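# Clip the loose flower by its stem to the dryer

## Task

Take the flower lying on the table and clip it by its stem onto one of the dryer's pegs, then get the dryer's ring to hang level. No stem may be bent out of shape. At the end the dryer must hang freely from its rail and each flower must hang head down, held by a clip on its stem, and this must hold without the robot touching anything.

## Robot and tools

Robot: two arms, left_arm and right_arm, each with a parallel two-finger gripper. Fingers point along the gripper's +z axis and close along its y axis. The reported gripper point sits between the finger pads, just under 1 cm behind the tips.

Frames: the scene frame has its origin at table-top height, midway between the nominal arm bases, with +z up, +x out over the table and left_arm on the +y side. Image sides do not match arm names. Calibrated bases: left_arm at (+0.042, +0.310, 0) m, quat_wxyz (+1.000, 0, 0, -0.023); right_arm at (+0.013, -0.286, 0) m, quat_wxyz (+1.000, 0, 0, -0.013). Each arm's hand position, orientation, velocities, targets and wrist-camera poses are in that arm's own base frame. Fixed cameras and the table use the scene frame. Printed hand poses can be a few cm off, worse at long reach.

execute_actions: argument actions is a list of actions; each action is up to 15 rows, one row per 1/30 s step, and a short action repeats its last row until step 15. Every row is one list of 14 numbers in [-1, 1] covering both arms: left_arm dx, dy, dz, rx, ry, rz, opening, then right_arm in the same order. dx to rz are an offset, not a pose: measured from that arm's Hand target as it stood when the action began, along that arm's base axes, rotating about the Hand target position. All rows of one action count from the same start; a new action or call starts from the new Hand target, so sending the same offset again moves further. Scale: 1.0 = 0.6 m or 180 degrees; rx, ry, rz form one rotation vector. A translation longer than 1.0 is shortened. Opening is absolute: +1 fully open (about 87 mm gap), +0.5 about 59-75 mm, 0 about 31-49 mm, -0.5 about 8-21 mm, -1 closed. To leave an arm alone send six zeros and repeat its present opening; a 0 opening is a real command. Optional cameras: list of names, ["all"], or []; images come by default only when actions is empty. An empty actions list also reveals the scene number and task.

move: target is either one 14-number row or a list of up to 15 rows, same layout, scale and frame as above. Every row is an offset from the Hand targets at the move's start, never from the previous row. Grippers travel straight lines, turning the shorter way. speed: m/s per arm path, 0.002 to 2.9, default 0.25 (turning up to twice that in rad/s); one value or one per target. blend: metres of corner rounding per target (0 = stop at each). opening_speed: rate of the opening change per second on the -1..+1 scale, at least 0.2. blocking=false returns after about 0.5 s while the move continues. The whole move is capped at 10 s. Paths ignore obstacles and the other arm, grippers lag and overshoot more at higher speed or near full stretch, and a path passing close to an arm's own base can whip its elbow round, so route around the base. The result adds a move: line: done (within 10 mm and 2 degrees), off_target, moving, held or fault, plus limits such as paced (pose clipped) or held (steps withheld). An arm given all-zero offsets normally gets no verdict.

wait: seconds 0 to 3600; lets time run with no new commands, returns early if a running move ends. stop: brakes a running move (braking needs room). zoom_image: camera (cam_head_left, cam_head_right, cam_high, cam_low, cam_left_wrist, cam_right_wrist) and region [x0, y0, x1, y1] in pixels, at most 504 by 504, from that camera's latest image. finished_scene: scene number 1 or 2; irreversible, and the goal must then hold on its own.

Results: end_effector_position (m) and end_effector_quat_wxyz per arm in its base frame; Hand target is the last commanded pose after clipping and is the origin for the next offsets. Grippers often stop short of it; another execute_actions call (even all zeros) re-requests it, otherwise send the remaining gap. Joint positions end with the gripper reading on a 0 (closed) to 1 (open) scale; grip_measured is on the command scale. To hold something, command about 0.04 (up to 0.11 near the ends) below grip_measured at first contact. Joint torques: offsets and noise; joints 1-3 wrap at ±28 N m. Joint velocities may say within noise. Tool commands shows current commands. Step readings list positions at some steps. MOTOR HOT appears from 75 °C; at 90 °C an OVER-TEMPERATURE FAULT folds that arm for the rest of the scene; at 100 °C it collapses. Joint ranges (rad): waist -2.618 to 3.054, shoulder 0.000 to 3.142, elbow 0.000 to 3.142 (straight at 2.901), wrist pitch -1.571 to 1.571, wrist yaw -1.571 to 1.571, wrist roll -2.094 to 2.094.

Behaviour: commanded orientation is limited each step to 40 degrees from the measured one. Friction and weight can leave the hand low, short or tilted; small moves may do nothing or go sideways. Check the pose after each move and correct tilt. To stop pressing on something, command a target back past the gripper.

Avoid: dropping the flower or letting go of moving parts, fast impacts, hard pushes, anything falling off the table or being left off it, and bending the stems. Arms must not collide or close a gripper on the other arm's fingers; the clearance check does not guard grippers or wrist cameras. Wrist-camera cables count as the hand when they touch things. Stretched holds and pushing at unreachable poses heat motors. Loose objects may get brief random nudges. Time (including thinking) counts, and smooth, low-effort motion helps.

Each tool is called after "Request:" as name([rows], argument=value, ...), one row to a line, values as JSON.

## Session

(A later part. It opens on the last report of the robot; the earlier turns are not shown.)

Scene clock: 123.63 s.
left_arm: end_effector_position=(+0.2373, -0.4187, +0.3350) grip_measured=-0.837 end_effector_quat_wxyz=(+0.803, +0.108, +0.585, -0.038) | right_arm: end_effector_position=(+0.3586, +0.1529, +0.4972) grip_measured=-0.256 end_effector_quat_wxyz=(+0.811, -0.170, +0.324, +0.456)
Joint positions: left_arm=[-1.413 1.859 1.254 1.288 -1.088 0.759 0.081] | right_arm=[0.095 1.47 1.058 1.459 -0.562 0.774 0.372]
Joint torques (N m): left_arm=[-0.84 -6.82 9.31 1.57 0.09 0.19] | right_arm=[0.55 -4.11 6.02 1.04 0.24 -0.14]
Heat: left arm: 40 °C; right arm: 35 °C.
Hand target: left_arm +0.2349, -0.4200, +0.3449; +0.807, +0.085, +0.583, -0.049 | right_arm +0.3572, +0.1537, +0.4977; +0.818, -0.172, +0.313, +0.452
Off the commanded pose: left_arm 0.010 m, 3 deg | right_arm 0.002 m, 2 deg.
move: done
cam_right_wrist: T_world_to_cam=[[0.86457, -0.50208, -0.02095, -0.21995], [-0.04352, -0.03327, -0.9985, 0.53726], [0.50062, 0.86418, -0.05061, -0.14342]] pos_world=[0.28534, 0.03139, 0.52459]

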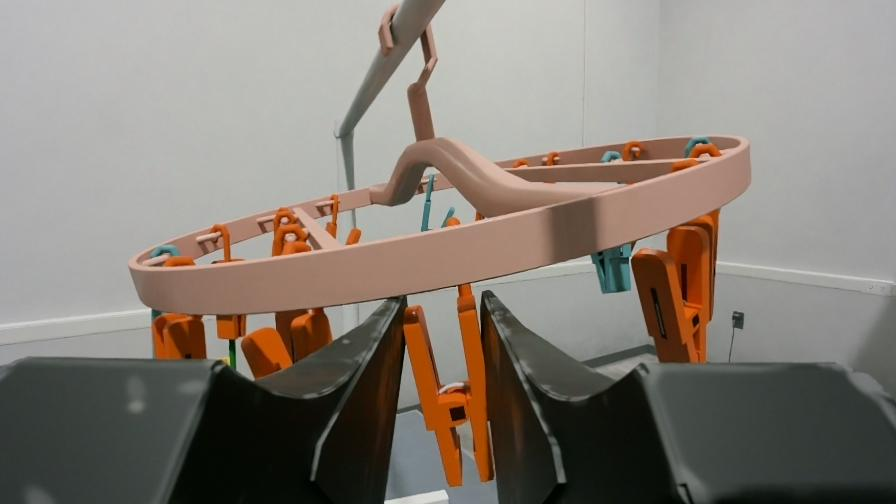

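Request:
move([
  [0.231, -0.048, 0.0485, -0.049, -0.039, -0.013, -0.95, 0, 0, 0, 0, 0, 0, -0.6],
], speed=0.12, cameras=["cam_left_wrist", "cam_right_wrist"])

Request:
zoom_image(camera="cam_right_wrist", region=[400, 394, 510, 504])

Scene clock: 133.50 s.
left_arm: end_effector_position=(+0.3714, -0.4439, +0.3660) grip_measured=-0.837 end_effector_quat_wxyz=(+0.840, +0.044, +0.532, -0.091) | right_arm: end_effector_position=(+0.3586, +0.1529, +0.4972) grip_measured=-0.256 end_effector_quat_wxyz=(+0.811, -0.170, +0.324, +0.456)
Joint positions: left_arm=[-1.12 2.095 1.615 1.151 -0.809 0.497 0.081] | right_arm=[0.095 1.47 1.058 1.459 -0.562 0.774 0.372]
Joint torques (N m): left_arm=[0.21 -8.84 9.7 1.26 0.37 -0.1] | right_arm=[0.59 -4.11 5.96 1.05 0.27 -0.14]
Heat: left arm: 41 °C; right arm: 34 °C.
Hand target: left_arm +0.3735, -0.4489, +0.3741; +0.844, +0.037, +0.525, -0.104 | right_arm +0.3572, +0.1537, +0.4977; +0.818, -0.172, +0.313, +0.452
Off the commanded pose: left_arm 0.010 m, 2 deg | right_arm 0.002 m, 2 deg.
move: done
cam_left_wrist: T_world_to_cam=[[-0.17002, -0.98453, 0.04245, -0.38721], [-0.40815, 0.03114, -0.91238, 0.52371], [0.89694, -0.17245, -0.40713, -0.11209]] pos_world=[0.24846, -0.41685, 0.44863]
cam_right_wrist: T_world_to_cam=[[0.86457, -0.50208, -0.02095, -0.21995], [-0.04352, -0.03327, -0.9985, 0.53726], [0.50062, 0.86418, -0.05061, -0.14342]] pos_world=[0.28534, 0.03139, 0.52459]

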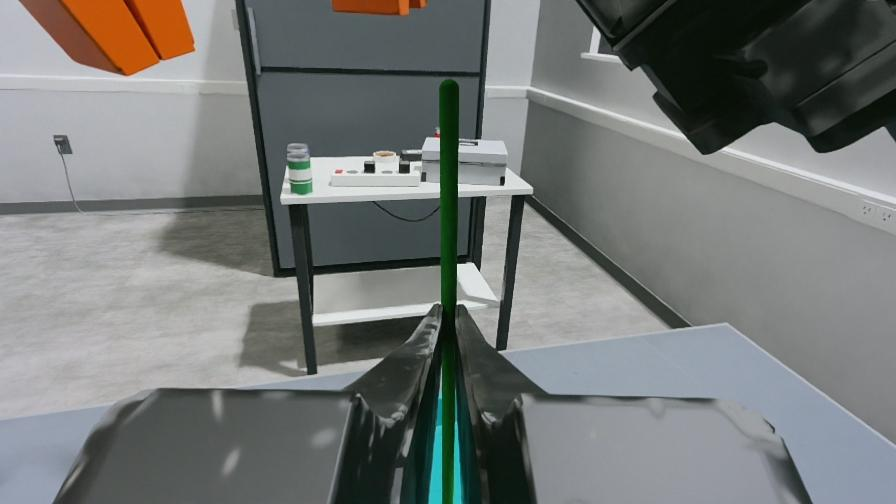

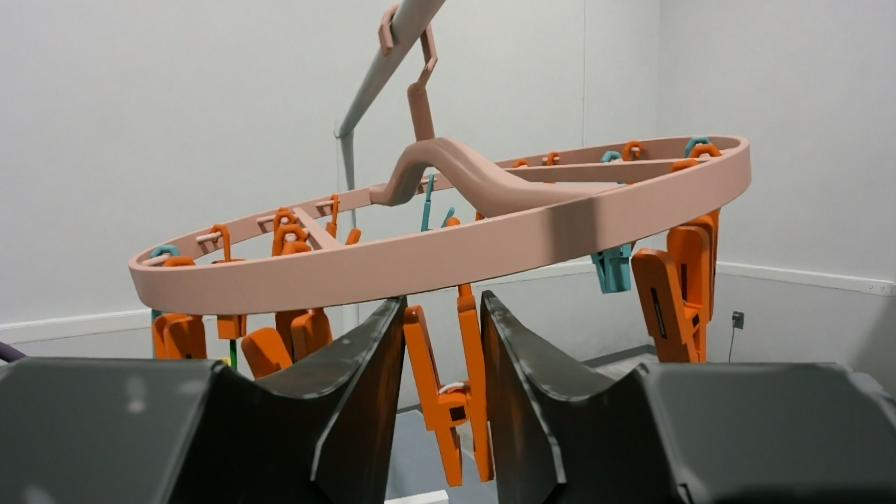

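Scaled by 4.582 from the camera's image (finer frame: 1280x720).

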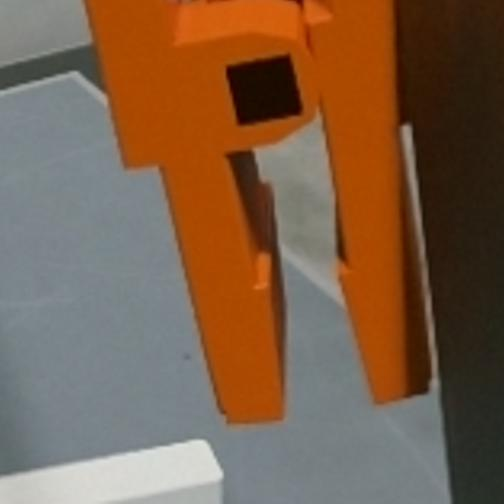

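Request:
move([
  [0.0133, 0.0232, 0.0233, 0, 0, 0, -0.95, 0, 0, 0, 0, 0, 0, -0.6],
], speed=0.06, cameras=["cam_left_wrist", "cam_right_wrist"])

Request:
zoom_image(camera="cam_right_wrist", region=[400, 394, 510, 504])

Request:
zoom_image(camera="cam_left_wrist", region=[330, 0, 530, 160])

Scene clock: 137.30 s.
left_arm: end_effector_position=(+0.3839, -0.4418, +0.3594) grip_measured=-0.837 end_effector_quat_wxyz=(+0.836, +0.056, +0.540, -0.084) | right_arm: end_effector_position=(+0.3586, +0.1529, +0.4972) grip_measured=-0.256 end_effector_quat_wxyz=(+0.811, -0.170, +0.324, +0.456)
Joint positions: left_arm=[-1.093 2.095 1.615 1.1 -0.786 0.472 0.081] | right_arm=[0.095 1.47 1.058 1.459 -0.562 0.774 0.372]
Joint torques (N m): left_arm=[0.43 -13.46 8.21 1.35 0.35 -0.09] | right_arm=[0.58 -4.1 6 1.04 0.26 -0.13]
Heat: left arm: 41 °C; right arm: 34 °C.
Hand target: left_arm +0.3814, -0.4350, +0.3881; +0.844, +0.037, +0.525, -0.105 | right_arm +0.3572, +0.1537, +0.4977; +0.818, -0.172, +0.313, +0.452
Off the commanded pose: left_arm 0.030 m, 4 deg | right_arm 0.002 m, 2 deg.
move: off_target (left_arm)
cam_left_wrist: T_world_to_cam=[[-0.17163, -0.98503, 0.01614, -0.37291], [-0.42145, 0.05861, -0.90496, 0.53734], [0.89046, -0.16212, -0.42519, -0.11211]] pos_world=[0.26229, -0.417, 0.44462]
cam_right_wrist: T_world_to_cam=[[0.86457, -0.50208, -0.02095, -0.21995], [-0.04352, -0.03327, -0.9985, 0.53726], [0.50062, 0.86418, -0.05061, -0.14342]] pos_world=[0.28534, 0.03139, 0.52459]

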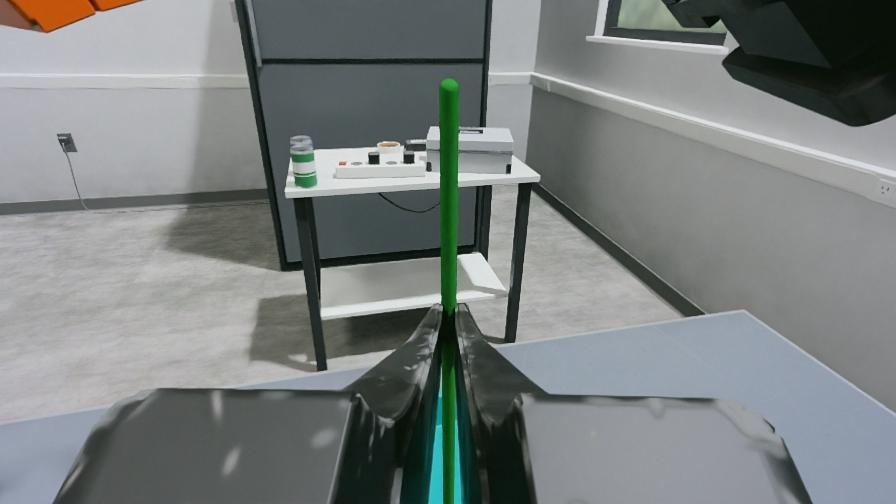

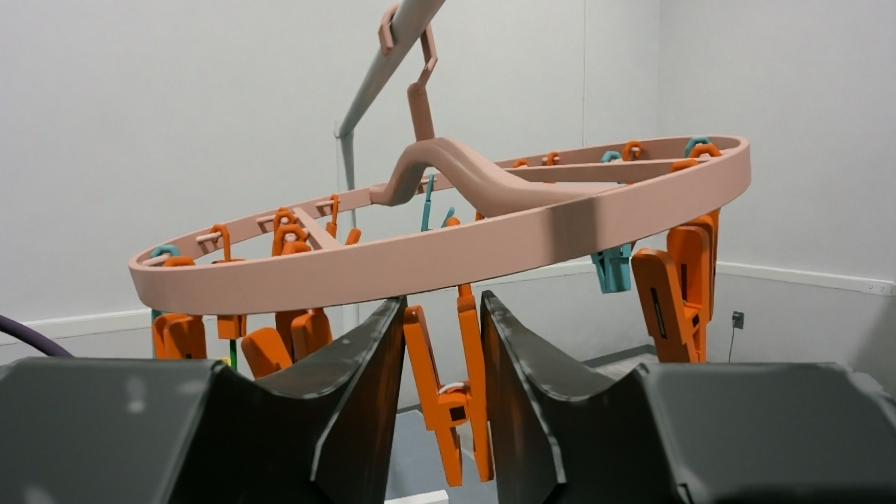

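Scaled by 4.582 from the camera's image (finer frame: 1280x720).

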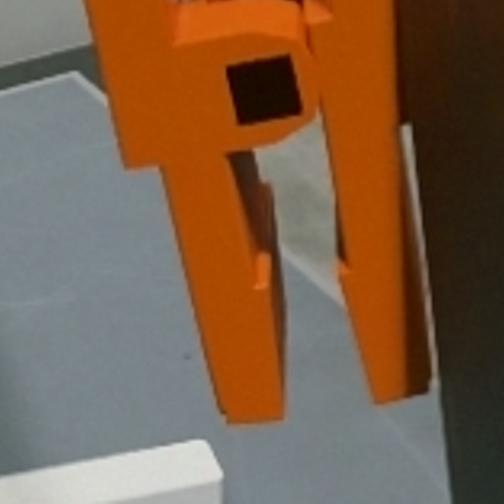

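Scaled by 2.520 from the camera's image (finer frame: 1280x720).

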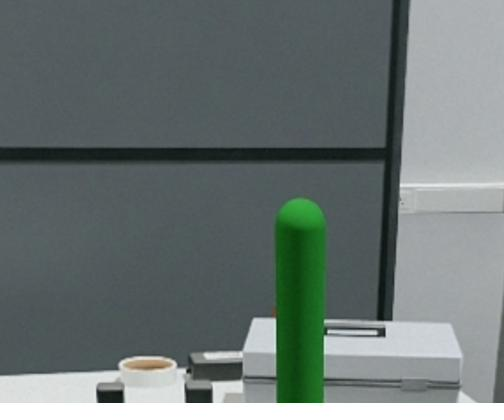

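Request:
move([
  [-0.005, 0.016, 0.018, 0, 0, 0, -0.95, 0, 0, 0, 0, 0, 0, -0.6],
], speed=0.06, cameras=["cam_left_wrist", "cam_right_wrist"])

Request:
zoom_image(camera="cam_right_wrist", region=[400, 394, 510, 504])

Request:
zoom_image(camera="cam_left_wrist", region=[330, 0, 530, 160])

Scene clock: 178.67 s.
left_arm: end_effector_position=(+0.3811, -0.4373, +0.3722) grip_measured=-0.837 end_effector_quat_wxyz=(+0.837, +0.055, +0.538, -0.087) | right_arm: end_effector_position=(+0.3586, +0.1529, +0.4972) grip_measured=-0.256 end_effector_quat_wxyz=(+0.811, -0.170, +0.324, +0.456)
Joint positions: left_arm=[-1.093 2.064 1.615 1.074 -0.783 0.469 0.081] | right_arm=[0.095 1.47 1.058 1.459 -0.562 0.774 0.372]
Joint torques (N m): left_arm=[0.84 -14.42 6.52 1.34 0.35 -0.1] | right_arm=[0.58 -4.15 6 1.07 0.27 -0.13]
Heat: left arm: 49 °C; right arm: 34 °C.
Hand target: left_arm +0.3784, -0.4253, +0.3990; +0.844, +0.037, +0.525, -0.105 | right_arm +0.3572, +0.1537, +0.4977; +0.818, -0.172, +0.313, +0.452
Off the commanded pose: left_arm 0.029 m, 3 deg | right_arm 0.002 m, 2 deg.
move: off_target (left_arm)
cam_left_wrist: T_world_to_cam=[[-0.17569, -0.9842, 0.02194, -0.36936], [-0.41787, 0.05437, -0.90688, 0.54493], [0.89136, -0.1685, -0.42082, -0.10812]] pos_world=[0.25919, -0.41137, 0.4568]
cam_right_wrist: T_world_to_cam=[[0.86457, -0.50208, -0.02095, -0.21995], [-0.04352, -0.03327, -0.9985, 0.53726], [0.50062, 0.86418, -0.05061, -0.14342]] pos_world=[0.28534, 0.03139, 0.52459]

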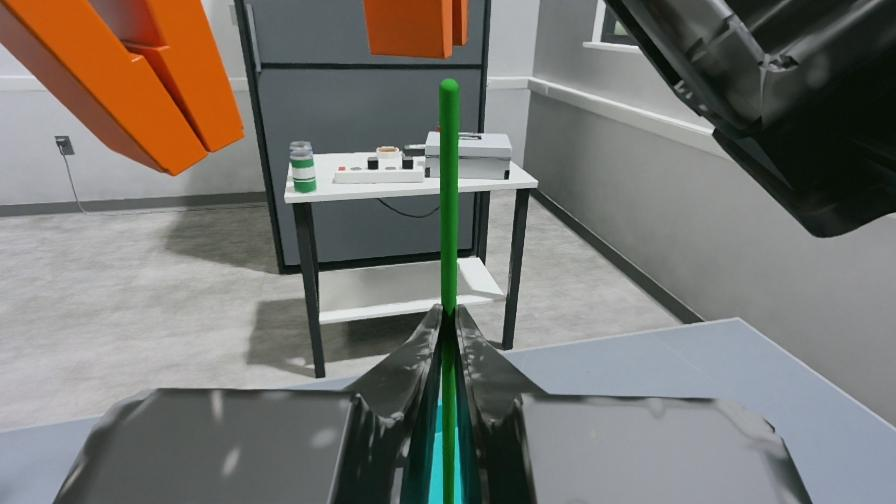

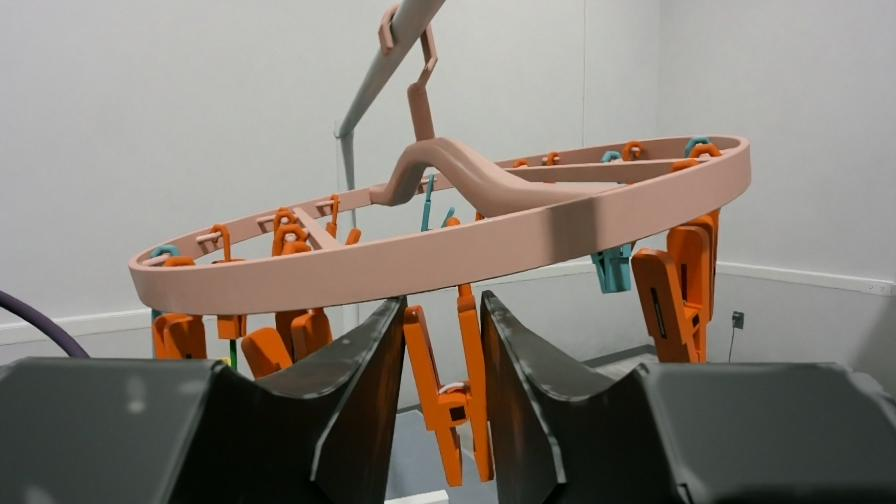

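Scaled by 4.582 from the camera's image (finer frame: 1280x720).

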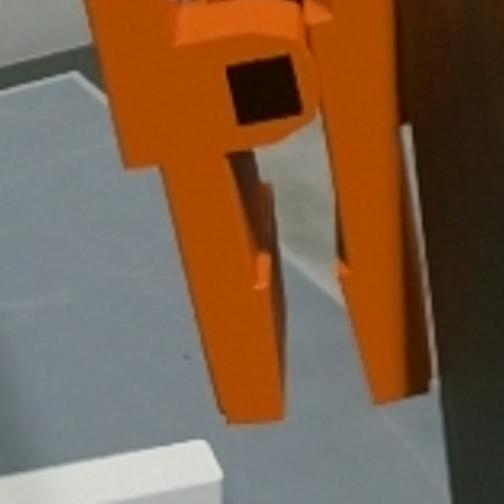

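Scaled by 2.520 from the camera's image (finer frame: 1280x720).

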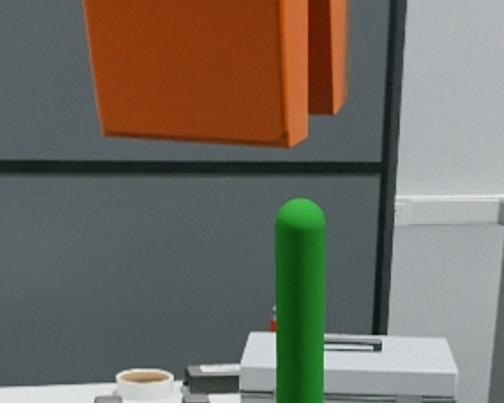

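Request:
move([
  [0.0067, 0.0092, 0.007, 0, 0, 0, -0.95, 0, 0, 0, 0, 0, 0, -0.6],
], speed=0.05, cameras=["cam_left_wrist", "cam_right_wrist"])

Request:
zoom_image(camera="cam_right_wrist", region=[400, 394, 510, 504])

Request:
zoom_image(camera="cam_left_wrist", region=[330, 0, 530, 160])

Scene clock: 183.20 s.
left_arm: end_effector_position=(+0.3876, -0.4312, +0.3759) grip_measured=-0.837 end_effector_quat_wxyz=(+0.837, +0.054, +0.538, -0.086) | right_arm: end_effector_position=(+0.3586, +0.1529, +0.4972) grip_measured=-0.256 end_effector_quat_wxyz=(+0.811, -0.170, +0.324, +0.456)
Joint positions: left_arm=[-1.075 2.052 1.615 1.054 -0.772 0.457 0.081] | right_arm=[0.095 1.47 1.058 1.459 -0.562 0.774 0.372]
Joint torques (N m): left_arm=[0.5 -14.65 6.24 1.35 0.33 -0.09] | right_arm=[0.57 -4.14 5.98 1.05 0.26 -0.13]
Heat: left arm: 52 °C; right arm: 34 °C.
Hand target: left_arm +0.3825, -0.4198, +0.4031; +0.844, +0.037, +0.525, -0.104 | right_arm +0.3572, +0.1537, +0.4977; +0.818, -0.172, +0.313, +0.452
Off the commanded pose: left_arm 0.030 m, 3 deg | right_arm 0.002 m, 2 deg.
move: off_target (left_arm)
cam_left_wrist: T_world_to_cam=[[-0.17137, -0.98496, 0.02203, -0.36432], [-0.41882, 0.05259, -0.90655, 0.55012], [0.89175, -0.16459, -0.42153, -0.10946]] pos_world=[0.26558, -0.40579, 0.4606]
cam_right_wrist: T_world_to_cam=[[0.86457, -0.50208, -0.02095, -0.21995], [-0.04352, -0.03327, -0.9985, 0.53726], [0.50062, 0.86418, -0.05061, -0.14342]] pos_world=[0.28534, 0.03139, 0.52459]

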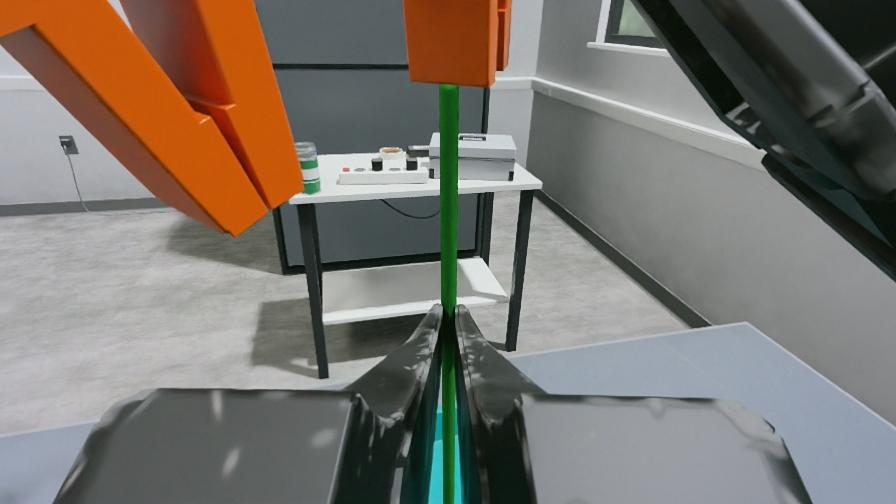

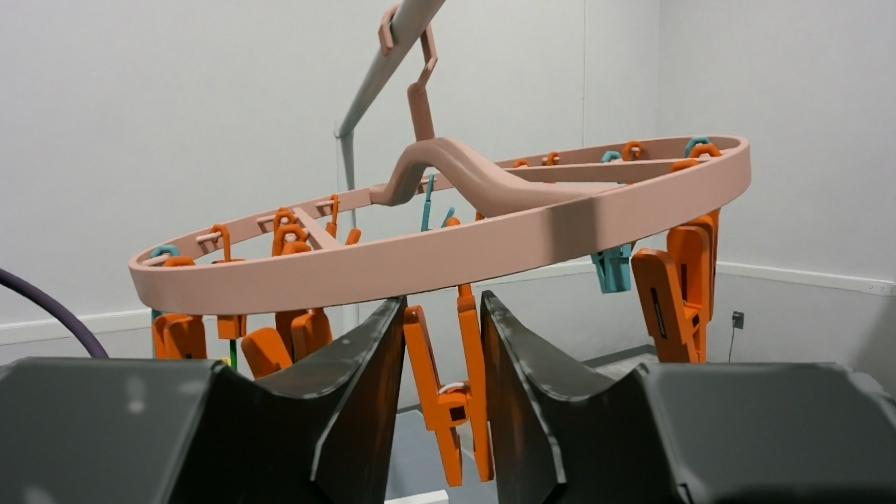

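Scaled by 4.582 from the camera's image (finer frame: 1280x720).

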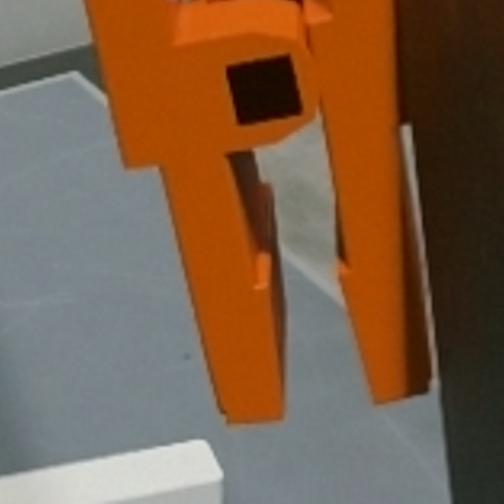

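Scaled by 2.520 from the camera's image (finer frame: 1280x720).

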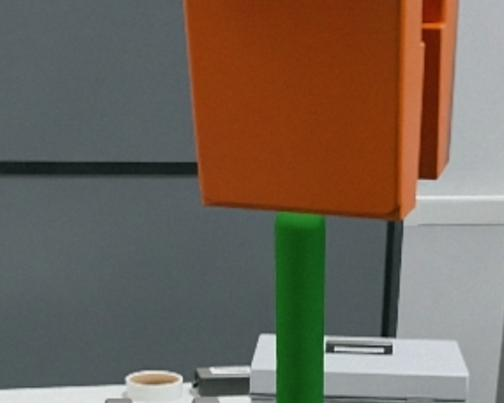

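Request:
move([
  [-0.0167, 0.002, 0.003, 0, 0, 0, -0.95, 0, 0, 0, 0, 0, 0, -0.6],
], speed=0.05, cameras=["cam_left_wrist", "cam_right_wrist"])

Request:
zoom_image(camera="cam_right_wrist", region=[400, 394, 510, 504])

Request:
zoom_image(camera="cam_left_wrist", region=[330, 0, 530, 160])

Scene clock: 188.33 s.
left_arm: end_effector_position=(+0.3833, -0.4288, +0.3806) grip_measured=-0.837 end_effector_quat_wxyz=(+0.837, +0.053, +0.537, -0.089) | right_arm: end_effector_position=(+0.3586, +0.1529, +0.4972) grip_measured=-0.256 end_effector_quat_wxyz=(+0.811, -0.170, +0.324, +0.456)
Joint positions: left_arm=[-1.079 2.032 1.601 1.053 -0.772 0.456 0.081] | right_arm=[0.095 1.47 1.058 1.459 -0.562 0.774 0.372]
Joint torques (N m): left_arm=[-0.83 -14.48 5.59 1.48 0.18 0.05] | right_arm=[0.58 -4.16 5.98 1.06 0.25 -0.13]
Heat: left arm: 55 °C; right arm: 34 °C.
Hand target: left_arm +0.3724, -0.4187, +0.4049; +0.844, +0.037, +0.525, -0.105 | right_arm +0.3572, +0.1537, +0.4977; +0.818, -0.172, +0.313, +0.452
Off the commanded pose: left_arm 0.028 m, 3 deg | right_arm 0.002 m, 2 deg.
move: off_target (left_arm)
cam_left_wrist: T_world_to_cam=[[-0.17645, -0.98396, 0.02641, -0.36208], [-0.41618, 0.05026, -0.90789, 0.55103], [0.892, -0.17119, -0.41837, -0.10745]] pos_world=[0.26128, -0.40236, 0.46488]
cam_right_wrist: T_world_to_cam=[[0.86457, -0.50208, -0.02095, -0.21995], [-0.04352, -0.03327, -0.9985, 0.53726], [0.50062, 0.86418, -0.05061, -0.14342]] pos_world=[0.28534, 0.03139, 0.52459]

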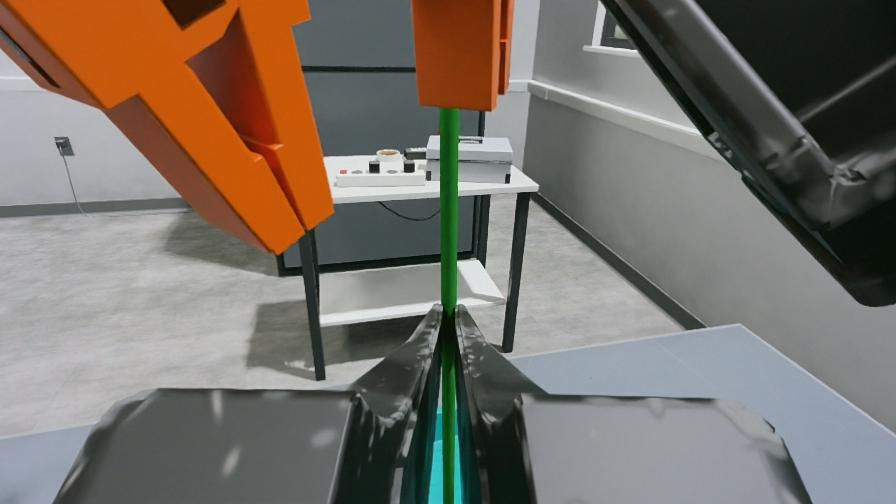

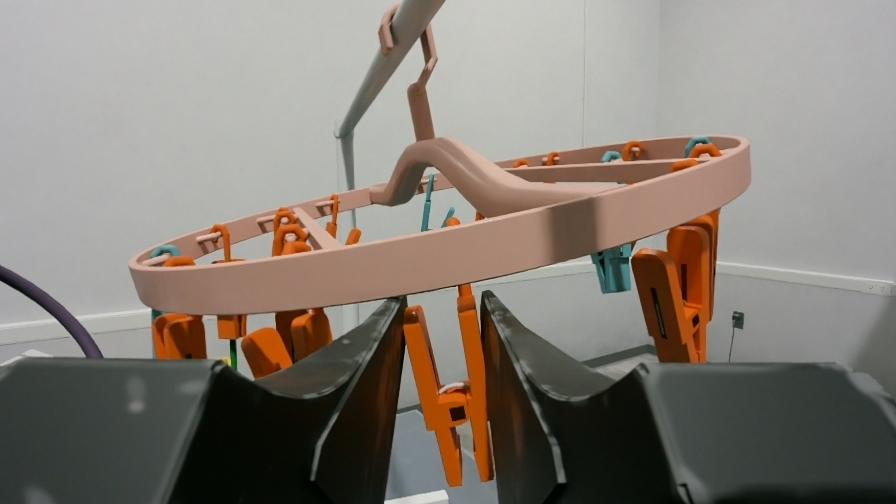

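Scaled by 4.582 from the camera's image (finer frame: 1280x720).

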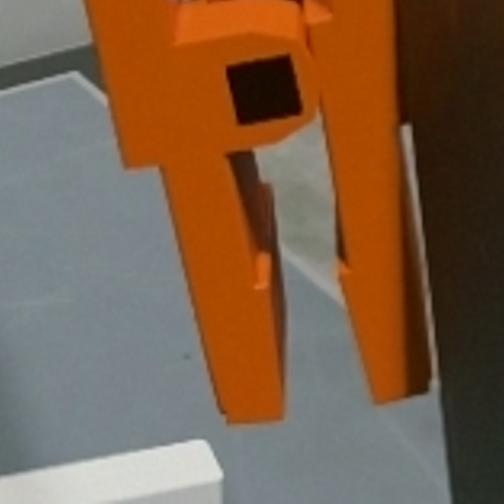

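Scaled by 2.520 from the camera's image (finer frame: 1280x720).

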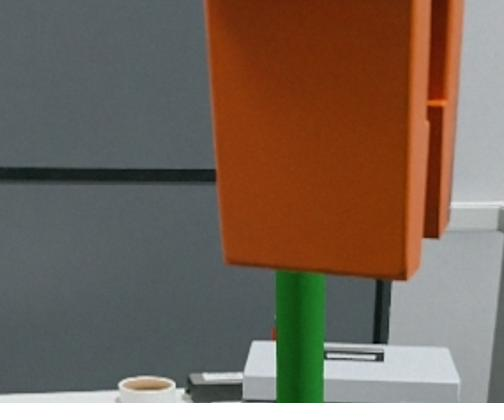

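Request:
move([
  [0.003, -0.002, -0.026, 0, 0, 0, -0.95, 0, 0, 0, 0, 0, 0, -0.6],
  [-0.022, 0.013, -0.02, 0, 0, 0, -0.95, 0, 0, 0, 0, 0, 0, -0.6],
], speed=0.06, cameras=["cam_left_wrist", "cam_right_wrist"])

Request:
zoom_image(camera="cam_right_wrist", region=[400, 394, 510, 504])

Request:
zoom_image(camera="cam_left_wrist", region=[330, 0, 530, 160])

Scene clock: 192.93 s.
left_arm: end_effector_position=(+0.3686, -0.4251, +0.3691) grip_measured=-0.837 end_effector_quat_wxyz=(+0.836, +0.060, +0.537, -0.096) | right_arm: end_effector_position=(+0.3586, +0.1529, +0.4972) grip_measured=-0.256 end_effector_quat_wxyz=(+0.811, -0.170, +0.324, +0.456)
Joint positions: left_arm=[-1.1 1.992 1.498 1.113 -0.772 0.458 0.081] | right_arm=[0.095 1.47 1.058 1.459 -0.562 0.774 0.372]
Joint torques (N m): left_arm=[-0.66 -13.87 5.5 1.66 0.01 0.19] | right_arm=[0.58 -4.11 5.97 1.06 0.26 -0.14]
Heat: left arm: 56 °C; right arm: 34 °C.
Hand target: left_arm +0.3593, -0.4108, +0.3929; +0.844, +0.037, +0.525, -0.104 | right_arm +0.3572, +0.1537, +0.4977; +0.818, -0.172, +0.313, +0.452
Off the commanded pose: left_arm 0.029 m, 3 deg | right_arm 0.002 m, 2 deg.
move: off_target (left_arm)
cam_left_wrist: T_world_to_cam=[[-0.1957, -0.9804, 0.02248, -0.35067], [-0.41638, 0.06231, -0.90705, 0.53918], [0.88788, -0.18688, -0.42041, -0.10288]] pos_world=[0.24722, -0.39662, 0.4537]
cam_right_wrist: T_world_to_cam=[[0.86457, -0.50208, -0.02095, -0.21995], [-0.04352, -0.03327, -0.9985, 0.53726], [0.50062, 0.86418, -0.05061, -0.14342]] pos_world=[0.28534, 0.03139, 0.52459]

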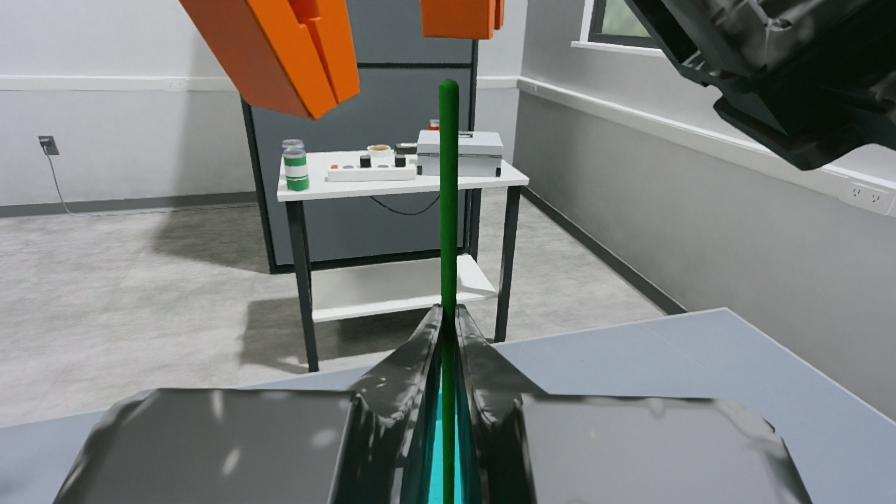

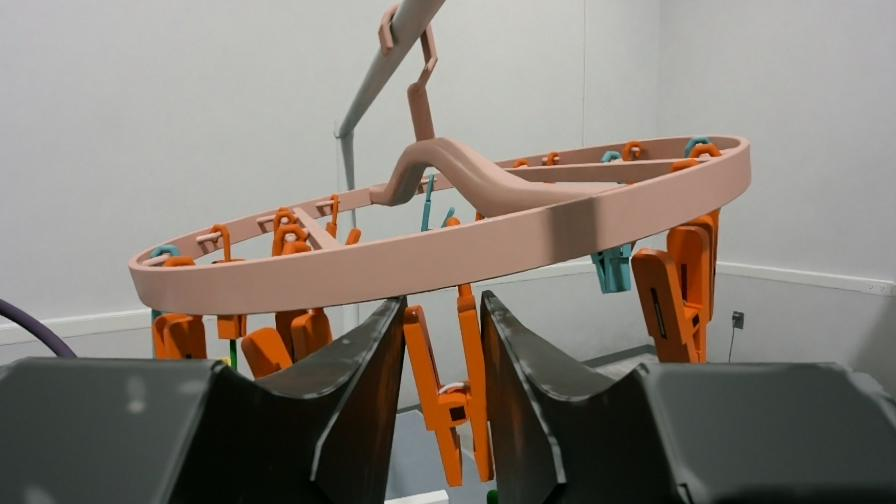

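Scaled by 4.582 from the camera's image (finer frame: 1280x720).

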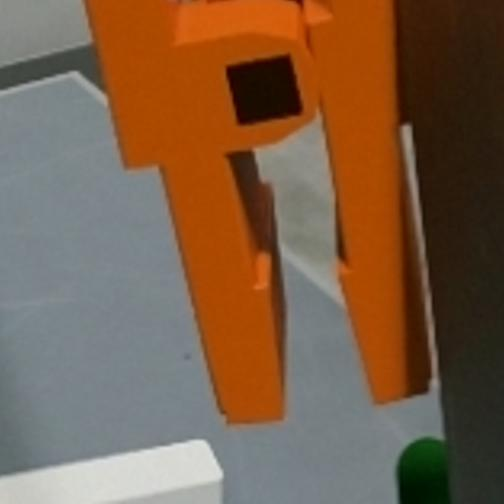

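Scaled by 2.520 from the camera's image (finer frame: 1280x720).

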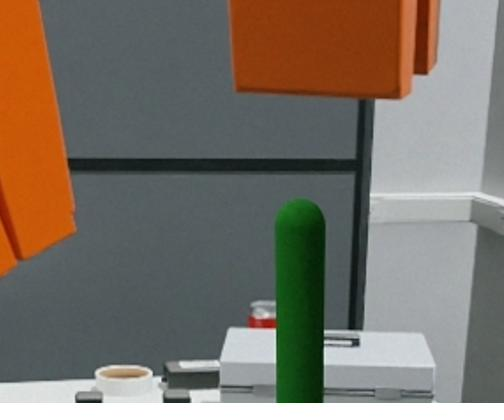

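Request:
move([
  [-0.0135, 0, 0.002, 0, 0, 0, -0.95, 0, 0, 0, 0, 0, 0, -0.6],
], speed=0.05, cameras=["cam_left_wrist", "cam_right_wrist"])

Request:
zoom_image(camera="cam_right_wrist", region=[400, 394, 510, 504])

Request:
zoom_image(camera="cam_left_wrist", region=[330, 0, 530, 160])

Scene clock: 195.43 s.
left_arm: end_effector_position=(+0.3605, -0.4266, +0.3685) grip_measured=-0.837 end_effector_quat_wxyz=(+0.835, +0.063, +0.538, -0.096) | right_arm: end_effector_position=(+0.3586, +0.1529, +0.4972) grip_measured=-0.256 end_effector_quat_wxyz=(+0.811, -0.170, +0.324, +0.456)
Joint positions: left_arm=[-1.117 1.983 1.483 1.124 -0.783 0.472 0.081] | right_arm=[0.095 1.47 1.058 1.459 -0.562 0.774 0.372]
Joint velocities: left_arm=[-0.007 0.002 0.012 -0.037 0.154 0.007 0.006] | right_arm=[within noise]
Joint torques (N m): left_arm=[-0.66 -13.98 5.6 1.67 -0.01 0.2] | right_arm=[0.54 -4.15 5.97 1.05 0.26 -0.13]
Heat: left arm: 58 °C; right arm: 34 °C.
Hand target: left_arm +0.3511, -0.4109, +0.3940; +0.844, +0.037, +0.525, -0.104 | right_arm +0.3572, +0.1537, +0.4977; +0.818, -0.172, +0.313, +0.452
Off the commanded pose: left_arm 0.031 m, 4 deg | right_arm 0.002 m, 2 deg.
move: off_target (left_arm)
cam_left_wrist: T_world_to_cam=[[-0.19818, -0.98001, 0.01744, -0.35086], [-0.41662, 0.06812, -0.90653, 0.53774], [0.88722, -0.18692, -0.42179, -0.0955]] pos_world=[0.23923, -0.39832, 0.45331]
cam_right_wrist: T_world_to_cam=[[0.86457, -0.50208, -0.02095, -0.21995], [-0.04352, -0.03327, -0.9985, 0.53726], [0.50062, 0.86418, -0.05061, -0.14342]] pos_world=[0.28534, 0.03139, 0.52459]

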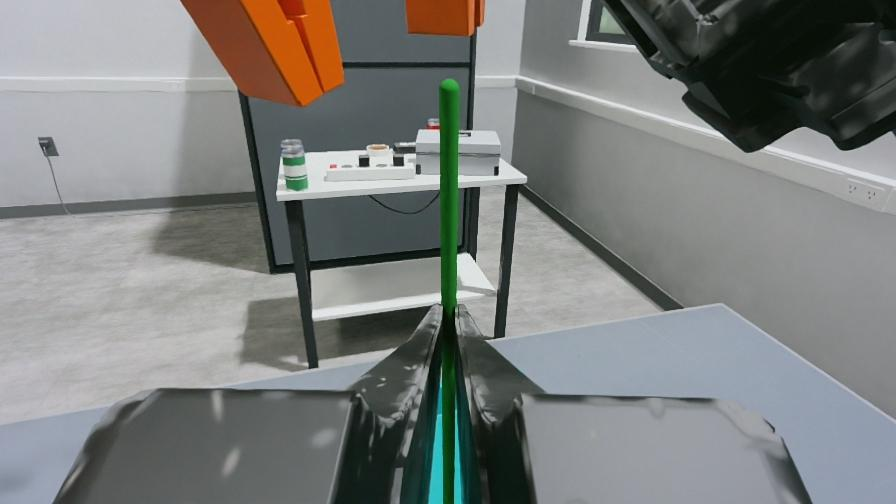

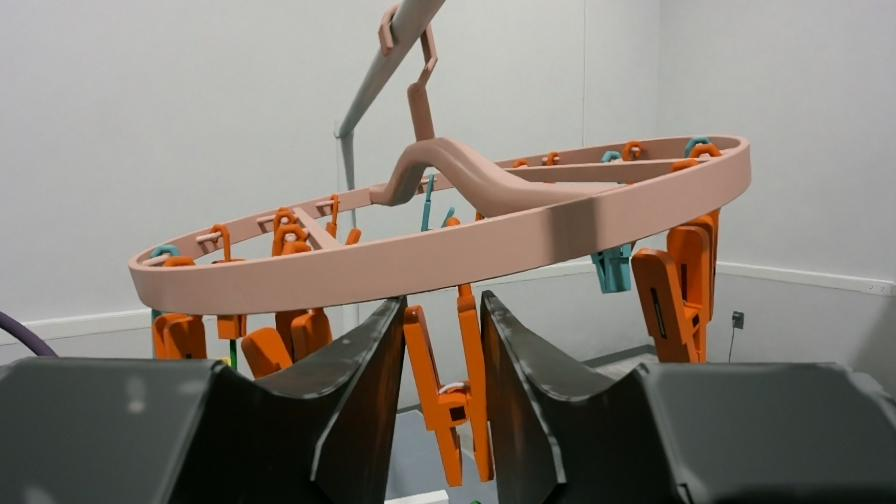

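Scaled by 4.582 from the camera's image (finer frame: 1280x720).

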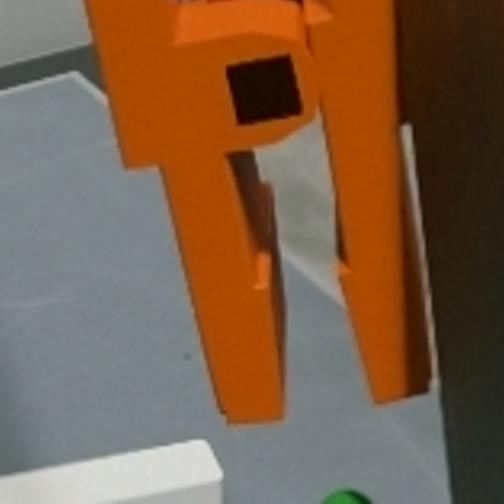

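Scaled by 2.520 from the camera's image (finer frame: 1280x720).

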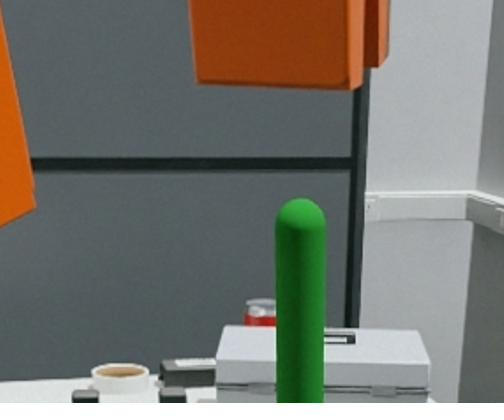

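Request:
move([
  [-0.001, 0.001, 0.018, 0, 0, 0, -0.95, 0, 0, 0, 0, 0, 0, -0.6],
], speed=0.05, cameras=["cam_left_wrist", "cam_right_wrist"])

Request:
zoom_image(camera="cam_right_wrist", region=[400, 394, 510, 504])

Request:
zoom_image(camera="cam_left_wrist", region=[330, 0, 530, 160])

Scene clock: 199.50 s.
left_arm: end_effector_position=(+0.3588, -0.4226, +0.3767) grip_measured=-0.837 end_effector_quat_wxyz=(+0.837, +0.059, +0.535, -0.098) | right_arm: end_effector_position=(+0.3586, +0.1529, +0.4972) grip_measured=-0.256 end_effector_quat_wxyz=(+0.811, -0.170, +0.324, +0.456)
Joint positions: left_arm=[-1.117 1.966 1.483 1.119 -0.784 0.474 0.081] | right_arm=[0.095 1.47 1.058 1.459 -0.562 0.774 0.372]
Joint torques (N m): left_arm=[-0.76 -13.52 7.65 1.31 -0.01 0.21] | right_arm=[0.59 -4.11 5.96 1.06 0.25 -0.13]
Heat: left arm: 58 °C; right arm: 34 °C.
Hand target: left_arm +0.3505, -0.4102, +0.4048; +0.844, +0.037, +0.525, -0.104 | right_arm +0.3572, +0.1537, +0.4977; +0.818, -0.172, +0.313, +0.452
Off the commanded pose: left_arm 0.032 m, 3 deg | right_arm 0.002 m, 2 deg.
move: off_target (left_arm)
cam_left_wrist: T_world_to_cam=[[-0.19662, -0.98013, 0.02611, -0.35131], [-0.41192, 0.05841, -0.90934, 0.53945], [0.88975, -0.18955, -0.41522, -0.09427]] pos_world=[0.23702, -0.39371, 0.46058]
cam_right_wrist: T_world_to_cam=[[0.86457, -0.50208, -0.02095, -0.21995], [-0.04352, -0.03327, -0.9985, 0.53726], [0.50062, 0.86418, -0.05061, -0.14342]] pos_world=[0.28534, 0.03139, 0.52459]

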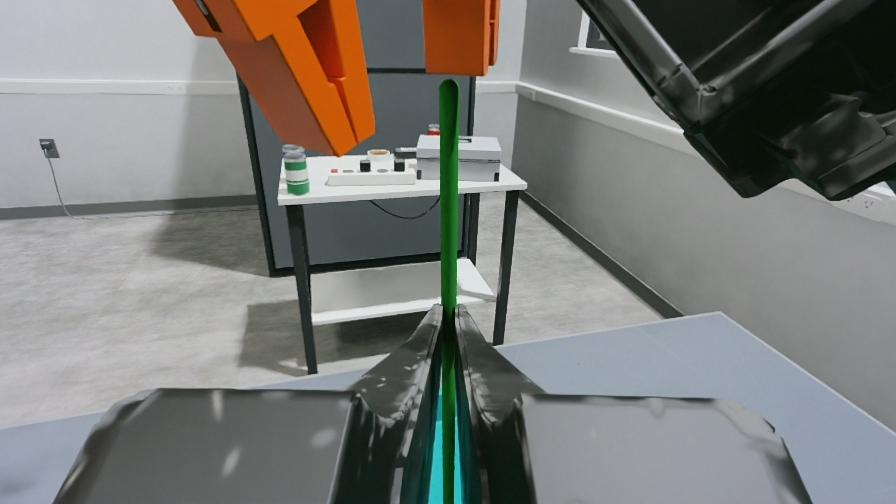

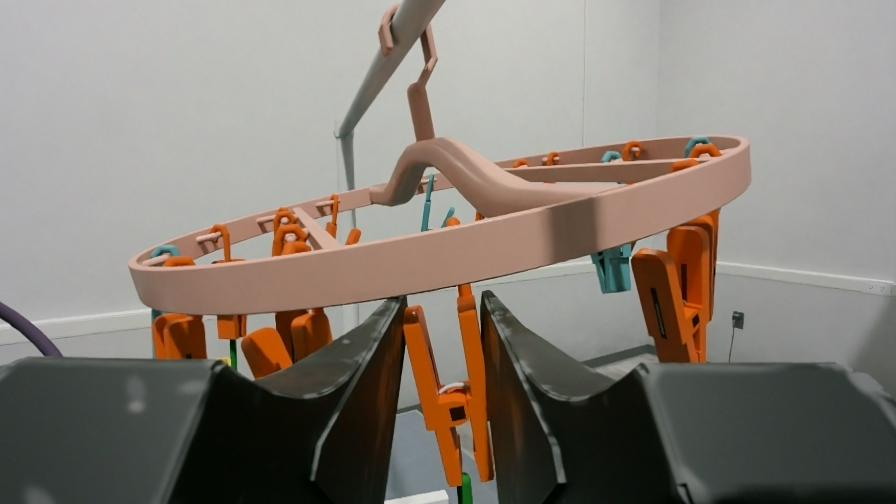

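Scaled by 4.582 from the camera's image (finer frame: 1280x720).

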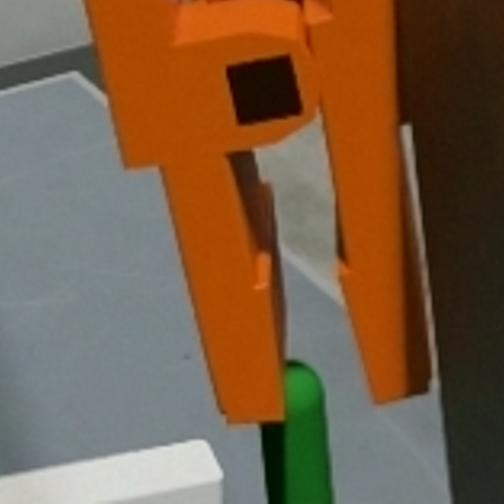

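Scaled by 2.520 from the camera's image (finer frame: 1280x720).

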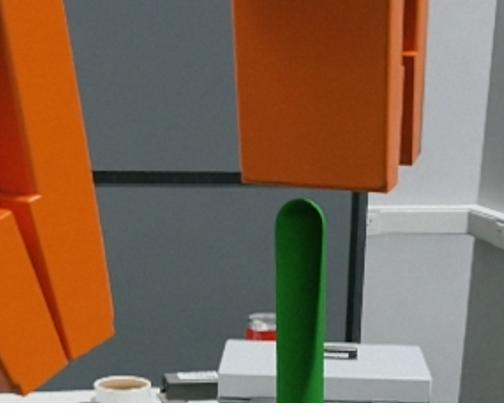

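Request:
move([
  [-0.0015, -0.01, 0.0, 0, 0, 0, -0.95, 0, 0, 0, 0, 0, 0, -0.6],
], speed=0.05, cameras=["cam_left_wrist", "cam_right_wrist"])

Request:
zoom_image(camera="cam_right_wrist", region=[400, 394, 510, 504])

Request:
zoom_image(camera="cam_left_wrist", region=[330, 0, 530, 160])

Scene clock: 205.10 s.
left_arm: end_effector_position=(+0.3558, -0.4244, +0.3762) grip_measured=-0.837 end_effector_quat_wxyz=(+0.837, +0.061, +0.536, -0.096) | right_arm: end_effector_position=(+0.3586, +0.1529, +0.4972) grip_measured=-0.256 end_effector_quat_wxyz=(+0.811, -0.170, +0.324, +0.456)
Joint positions: left_arm=[-1.125 1.966 1.483 1.119 -0.79 0.482 0.081] | right_arm=[0.095 1.47 1.058 1.459 -0.562 0.774 0.372]
Joint torques (N m): left_arm=[-0.81 -11.97 9.57 1.33 -0.01 0.2] | right_arm=[0.57 -4.15 6.01 1.05 0.25 -0.13]
Heat: left arm: 58 °C; right arm: 34 °C.
Hand target: left_arm +0.3496, -0.4163, +0.4048; +0.844, +0.037, +0.525, -0.104 | right_arm +0.3572, +0.1537, +0.4977; +0.818, -0.172, +0.313, +0.452
Off the commanded pose: left_arm 0.030 m, 3 deg | right_arm 0.002 m, 2 deg.
move: off_target (left_arm)
cam_left_wrist: T_world_to_cam=[[-0.19692, -0.98019, 0.02132, -0.35167], [-0.41351, 0.06332, -0.90829, 0.54009], [0.88895, -0.18768, -0.41779, -0.09015]] pos_world=[0.23422, -0.39582, 0.46039]
cam_right_wrist: T_world_to_cam=[[0.86457, -0.50208, -0.02095, -0.21995], [-0.04352, -0.03327, -0.9985, 0.53726], [0.50062, 0.86418, -0.05061, -0.14342]] pos_world=[0.28534, 0.03139, 0.52459]

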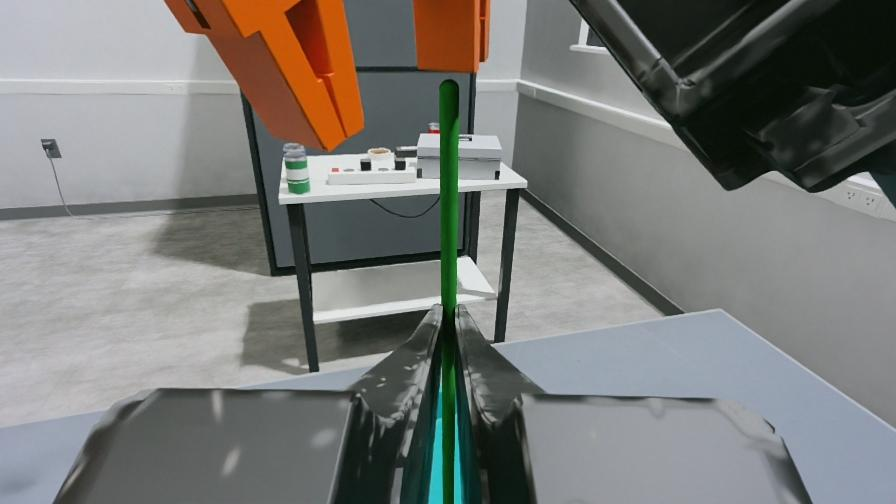

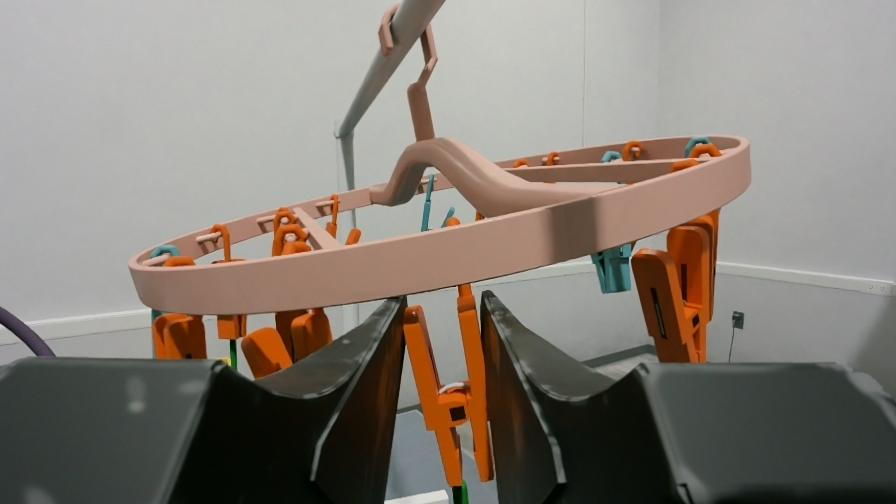

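Scaled by 4.582 from the camera's image (finer frame: 1280x720).

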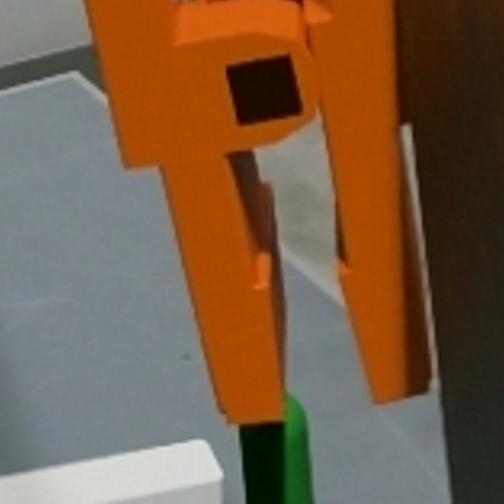

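Scaled by 2.520 from the camera's image (finer frame: 1280x720).

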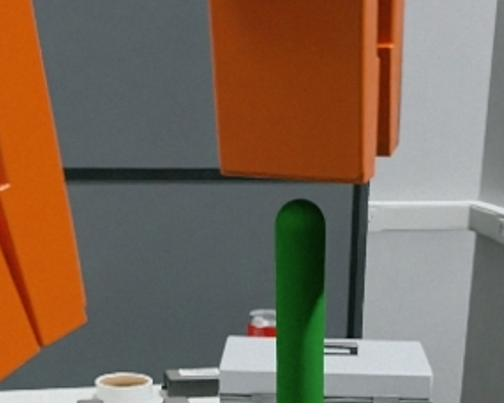

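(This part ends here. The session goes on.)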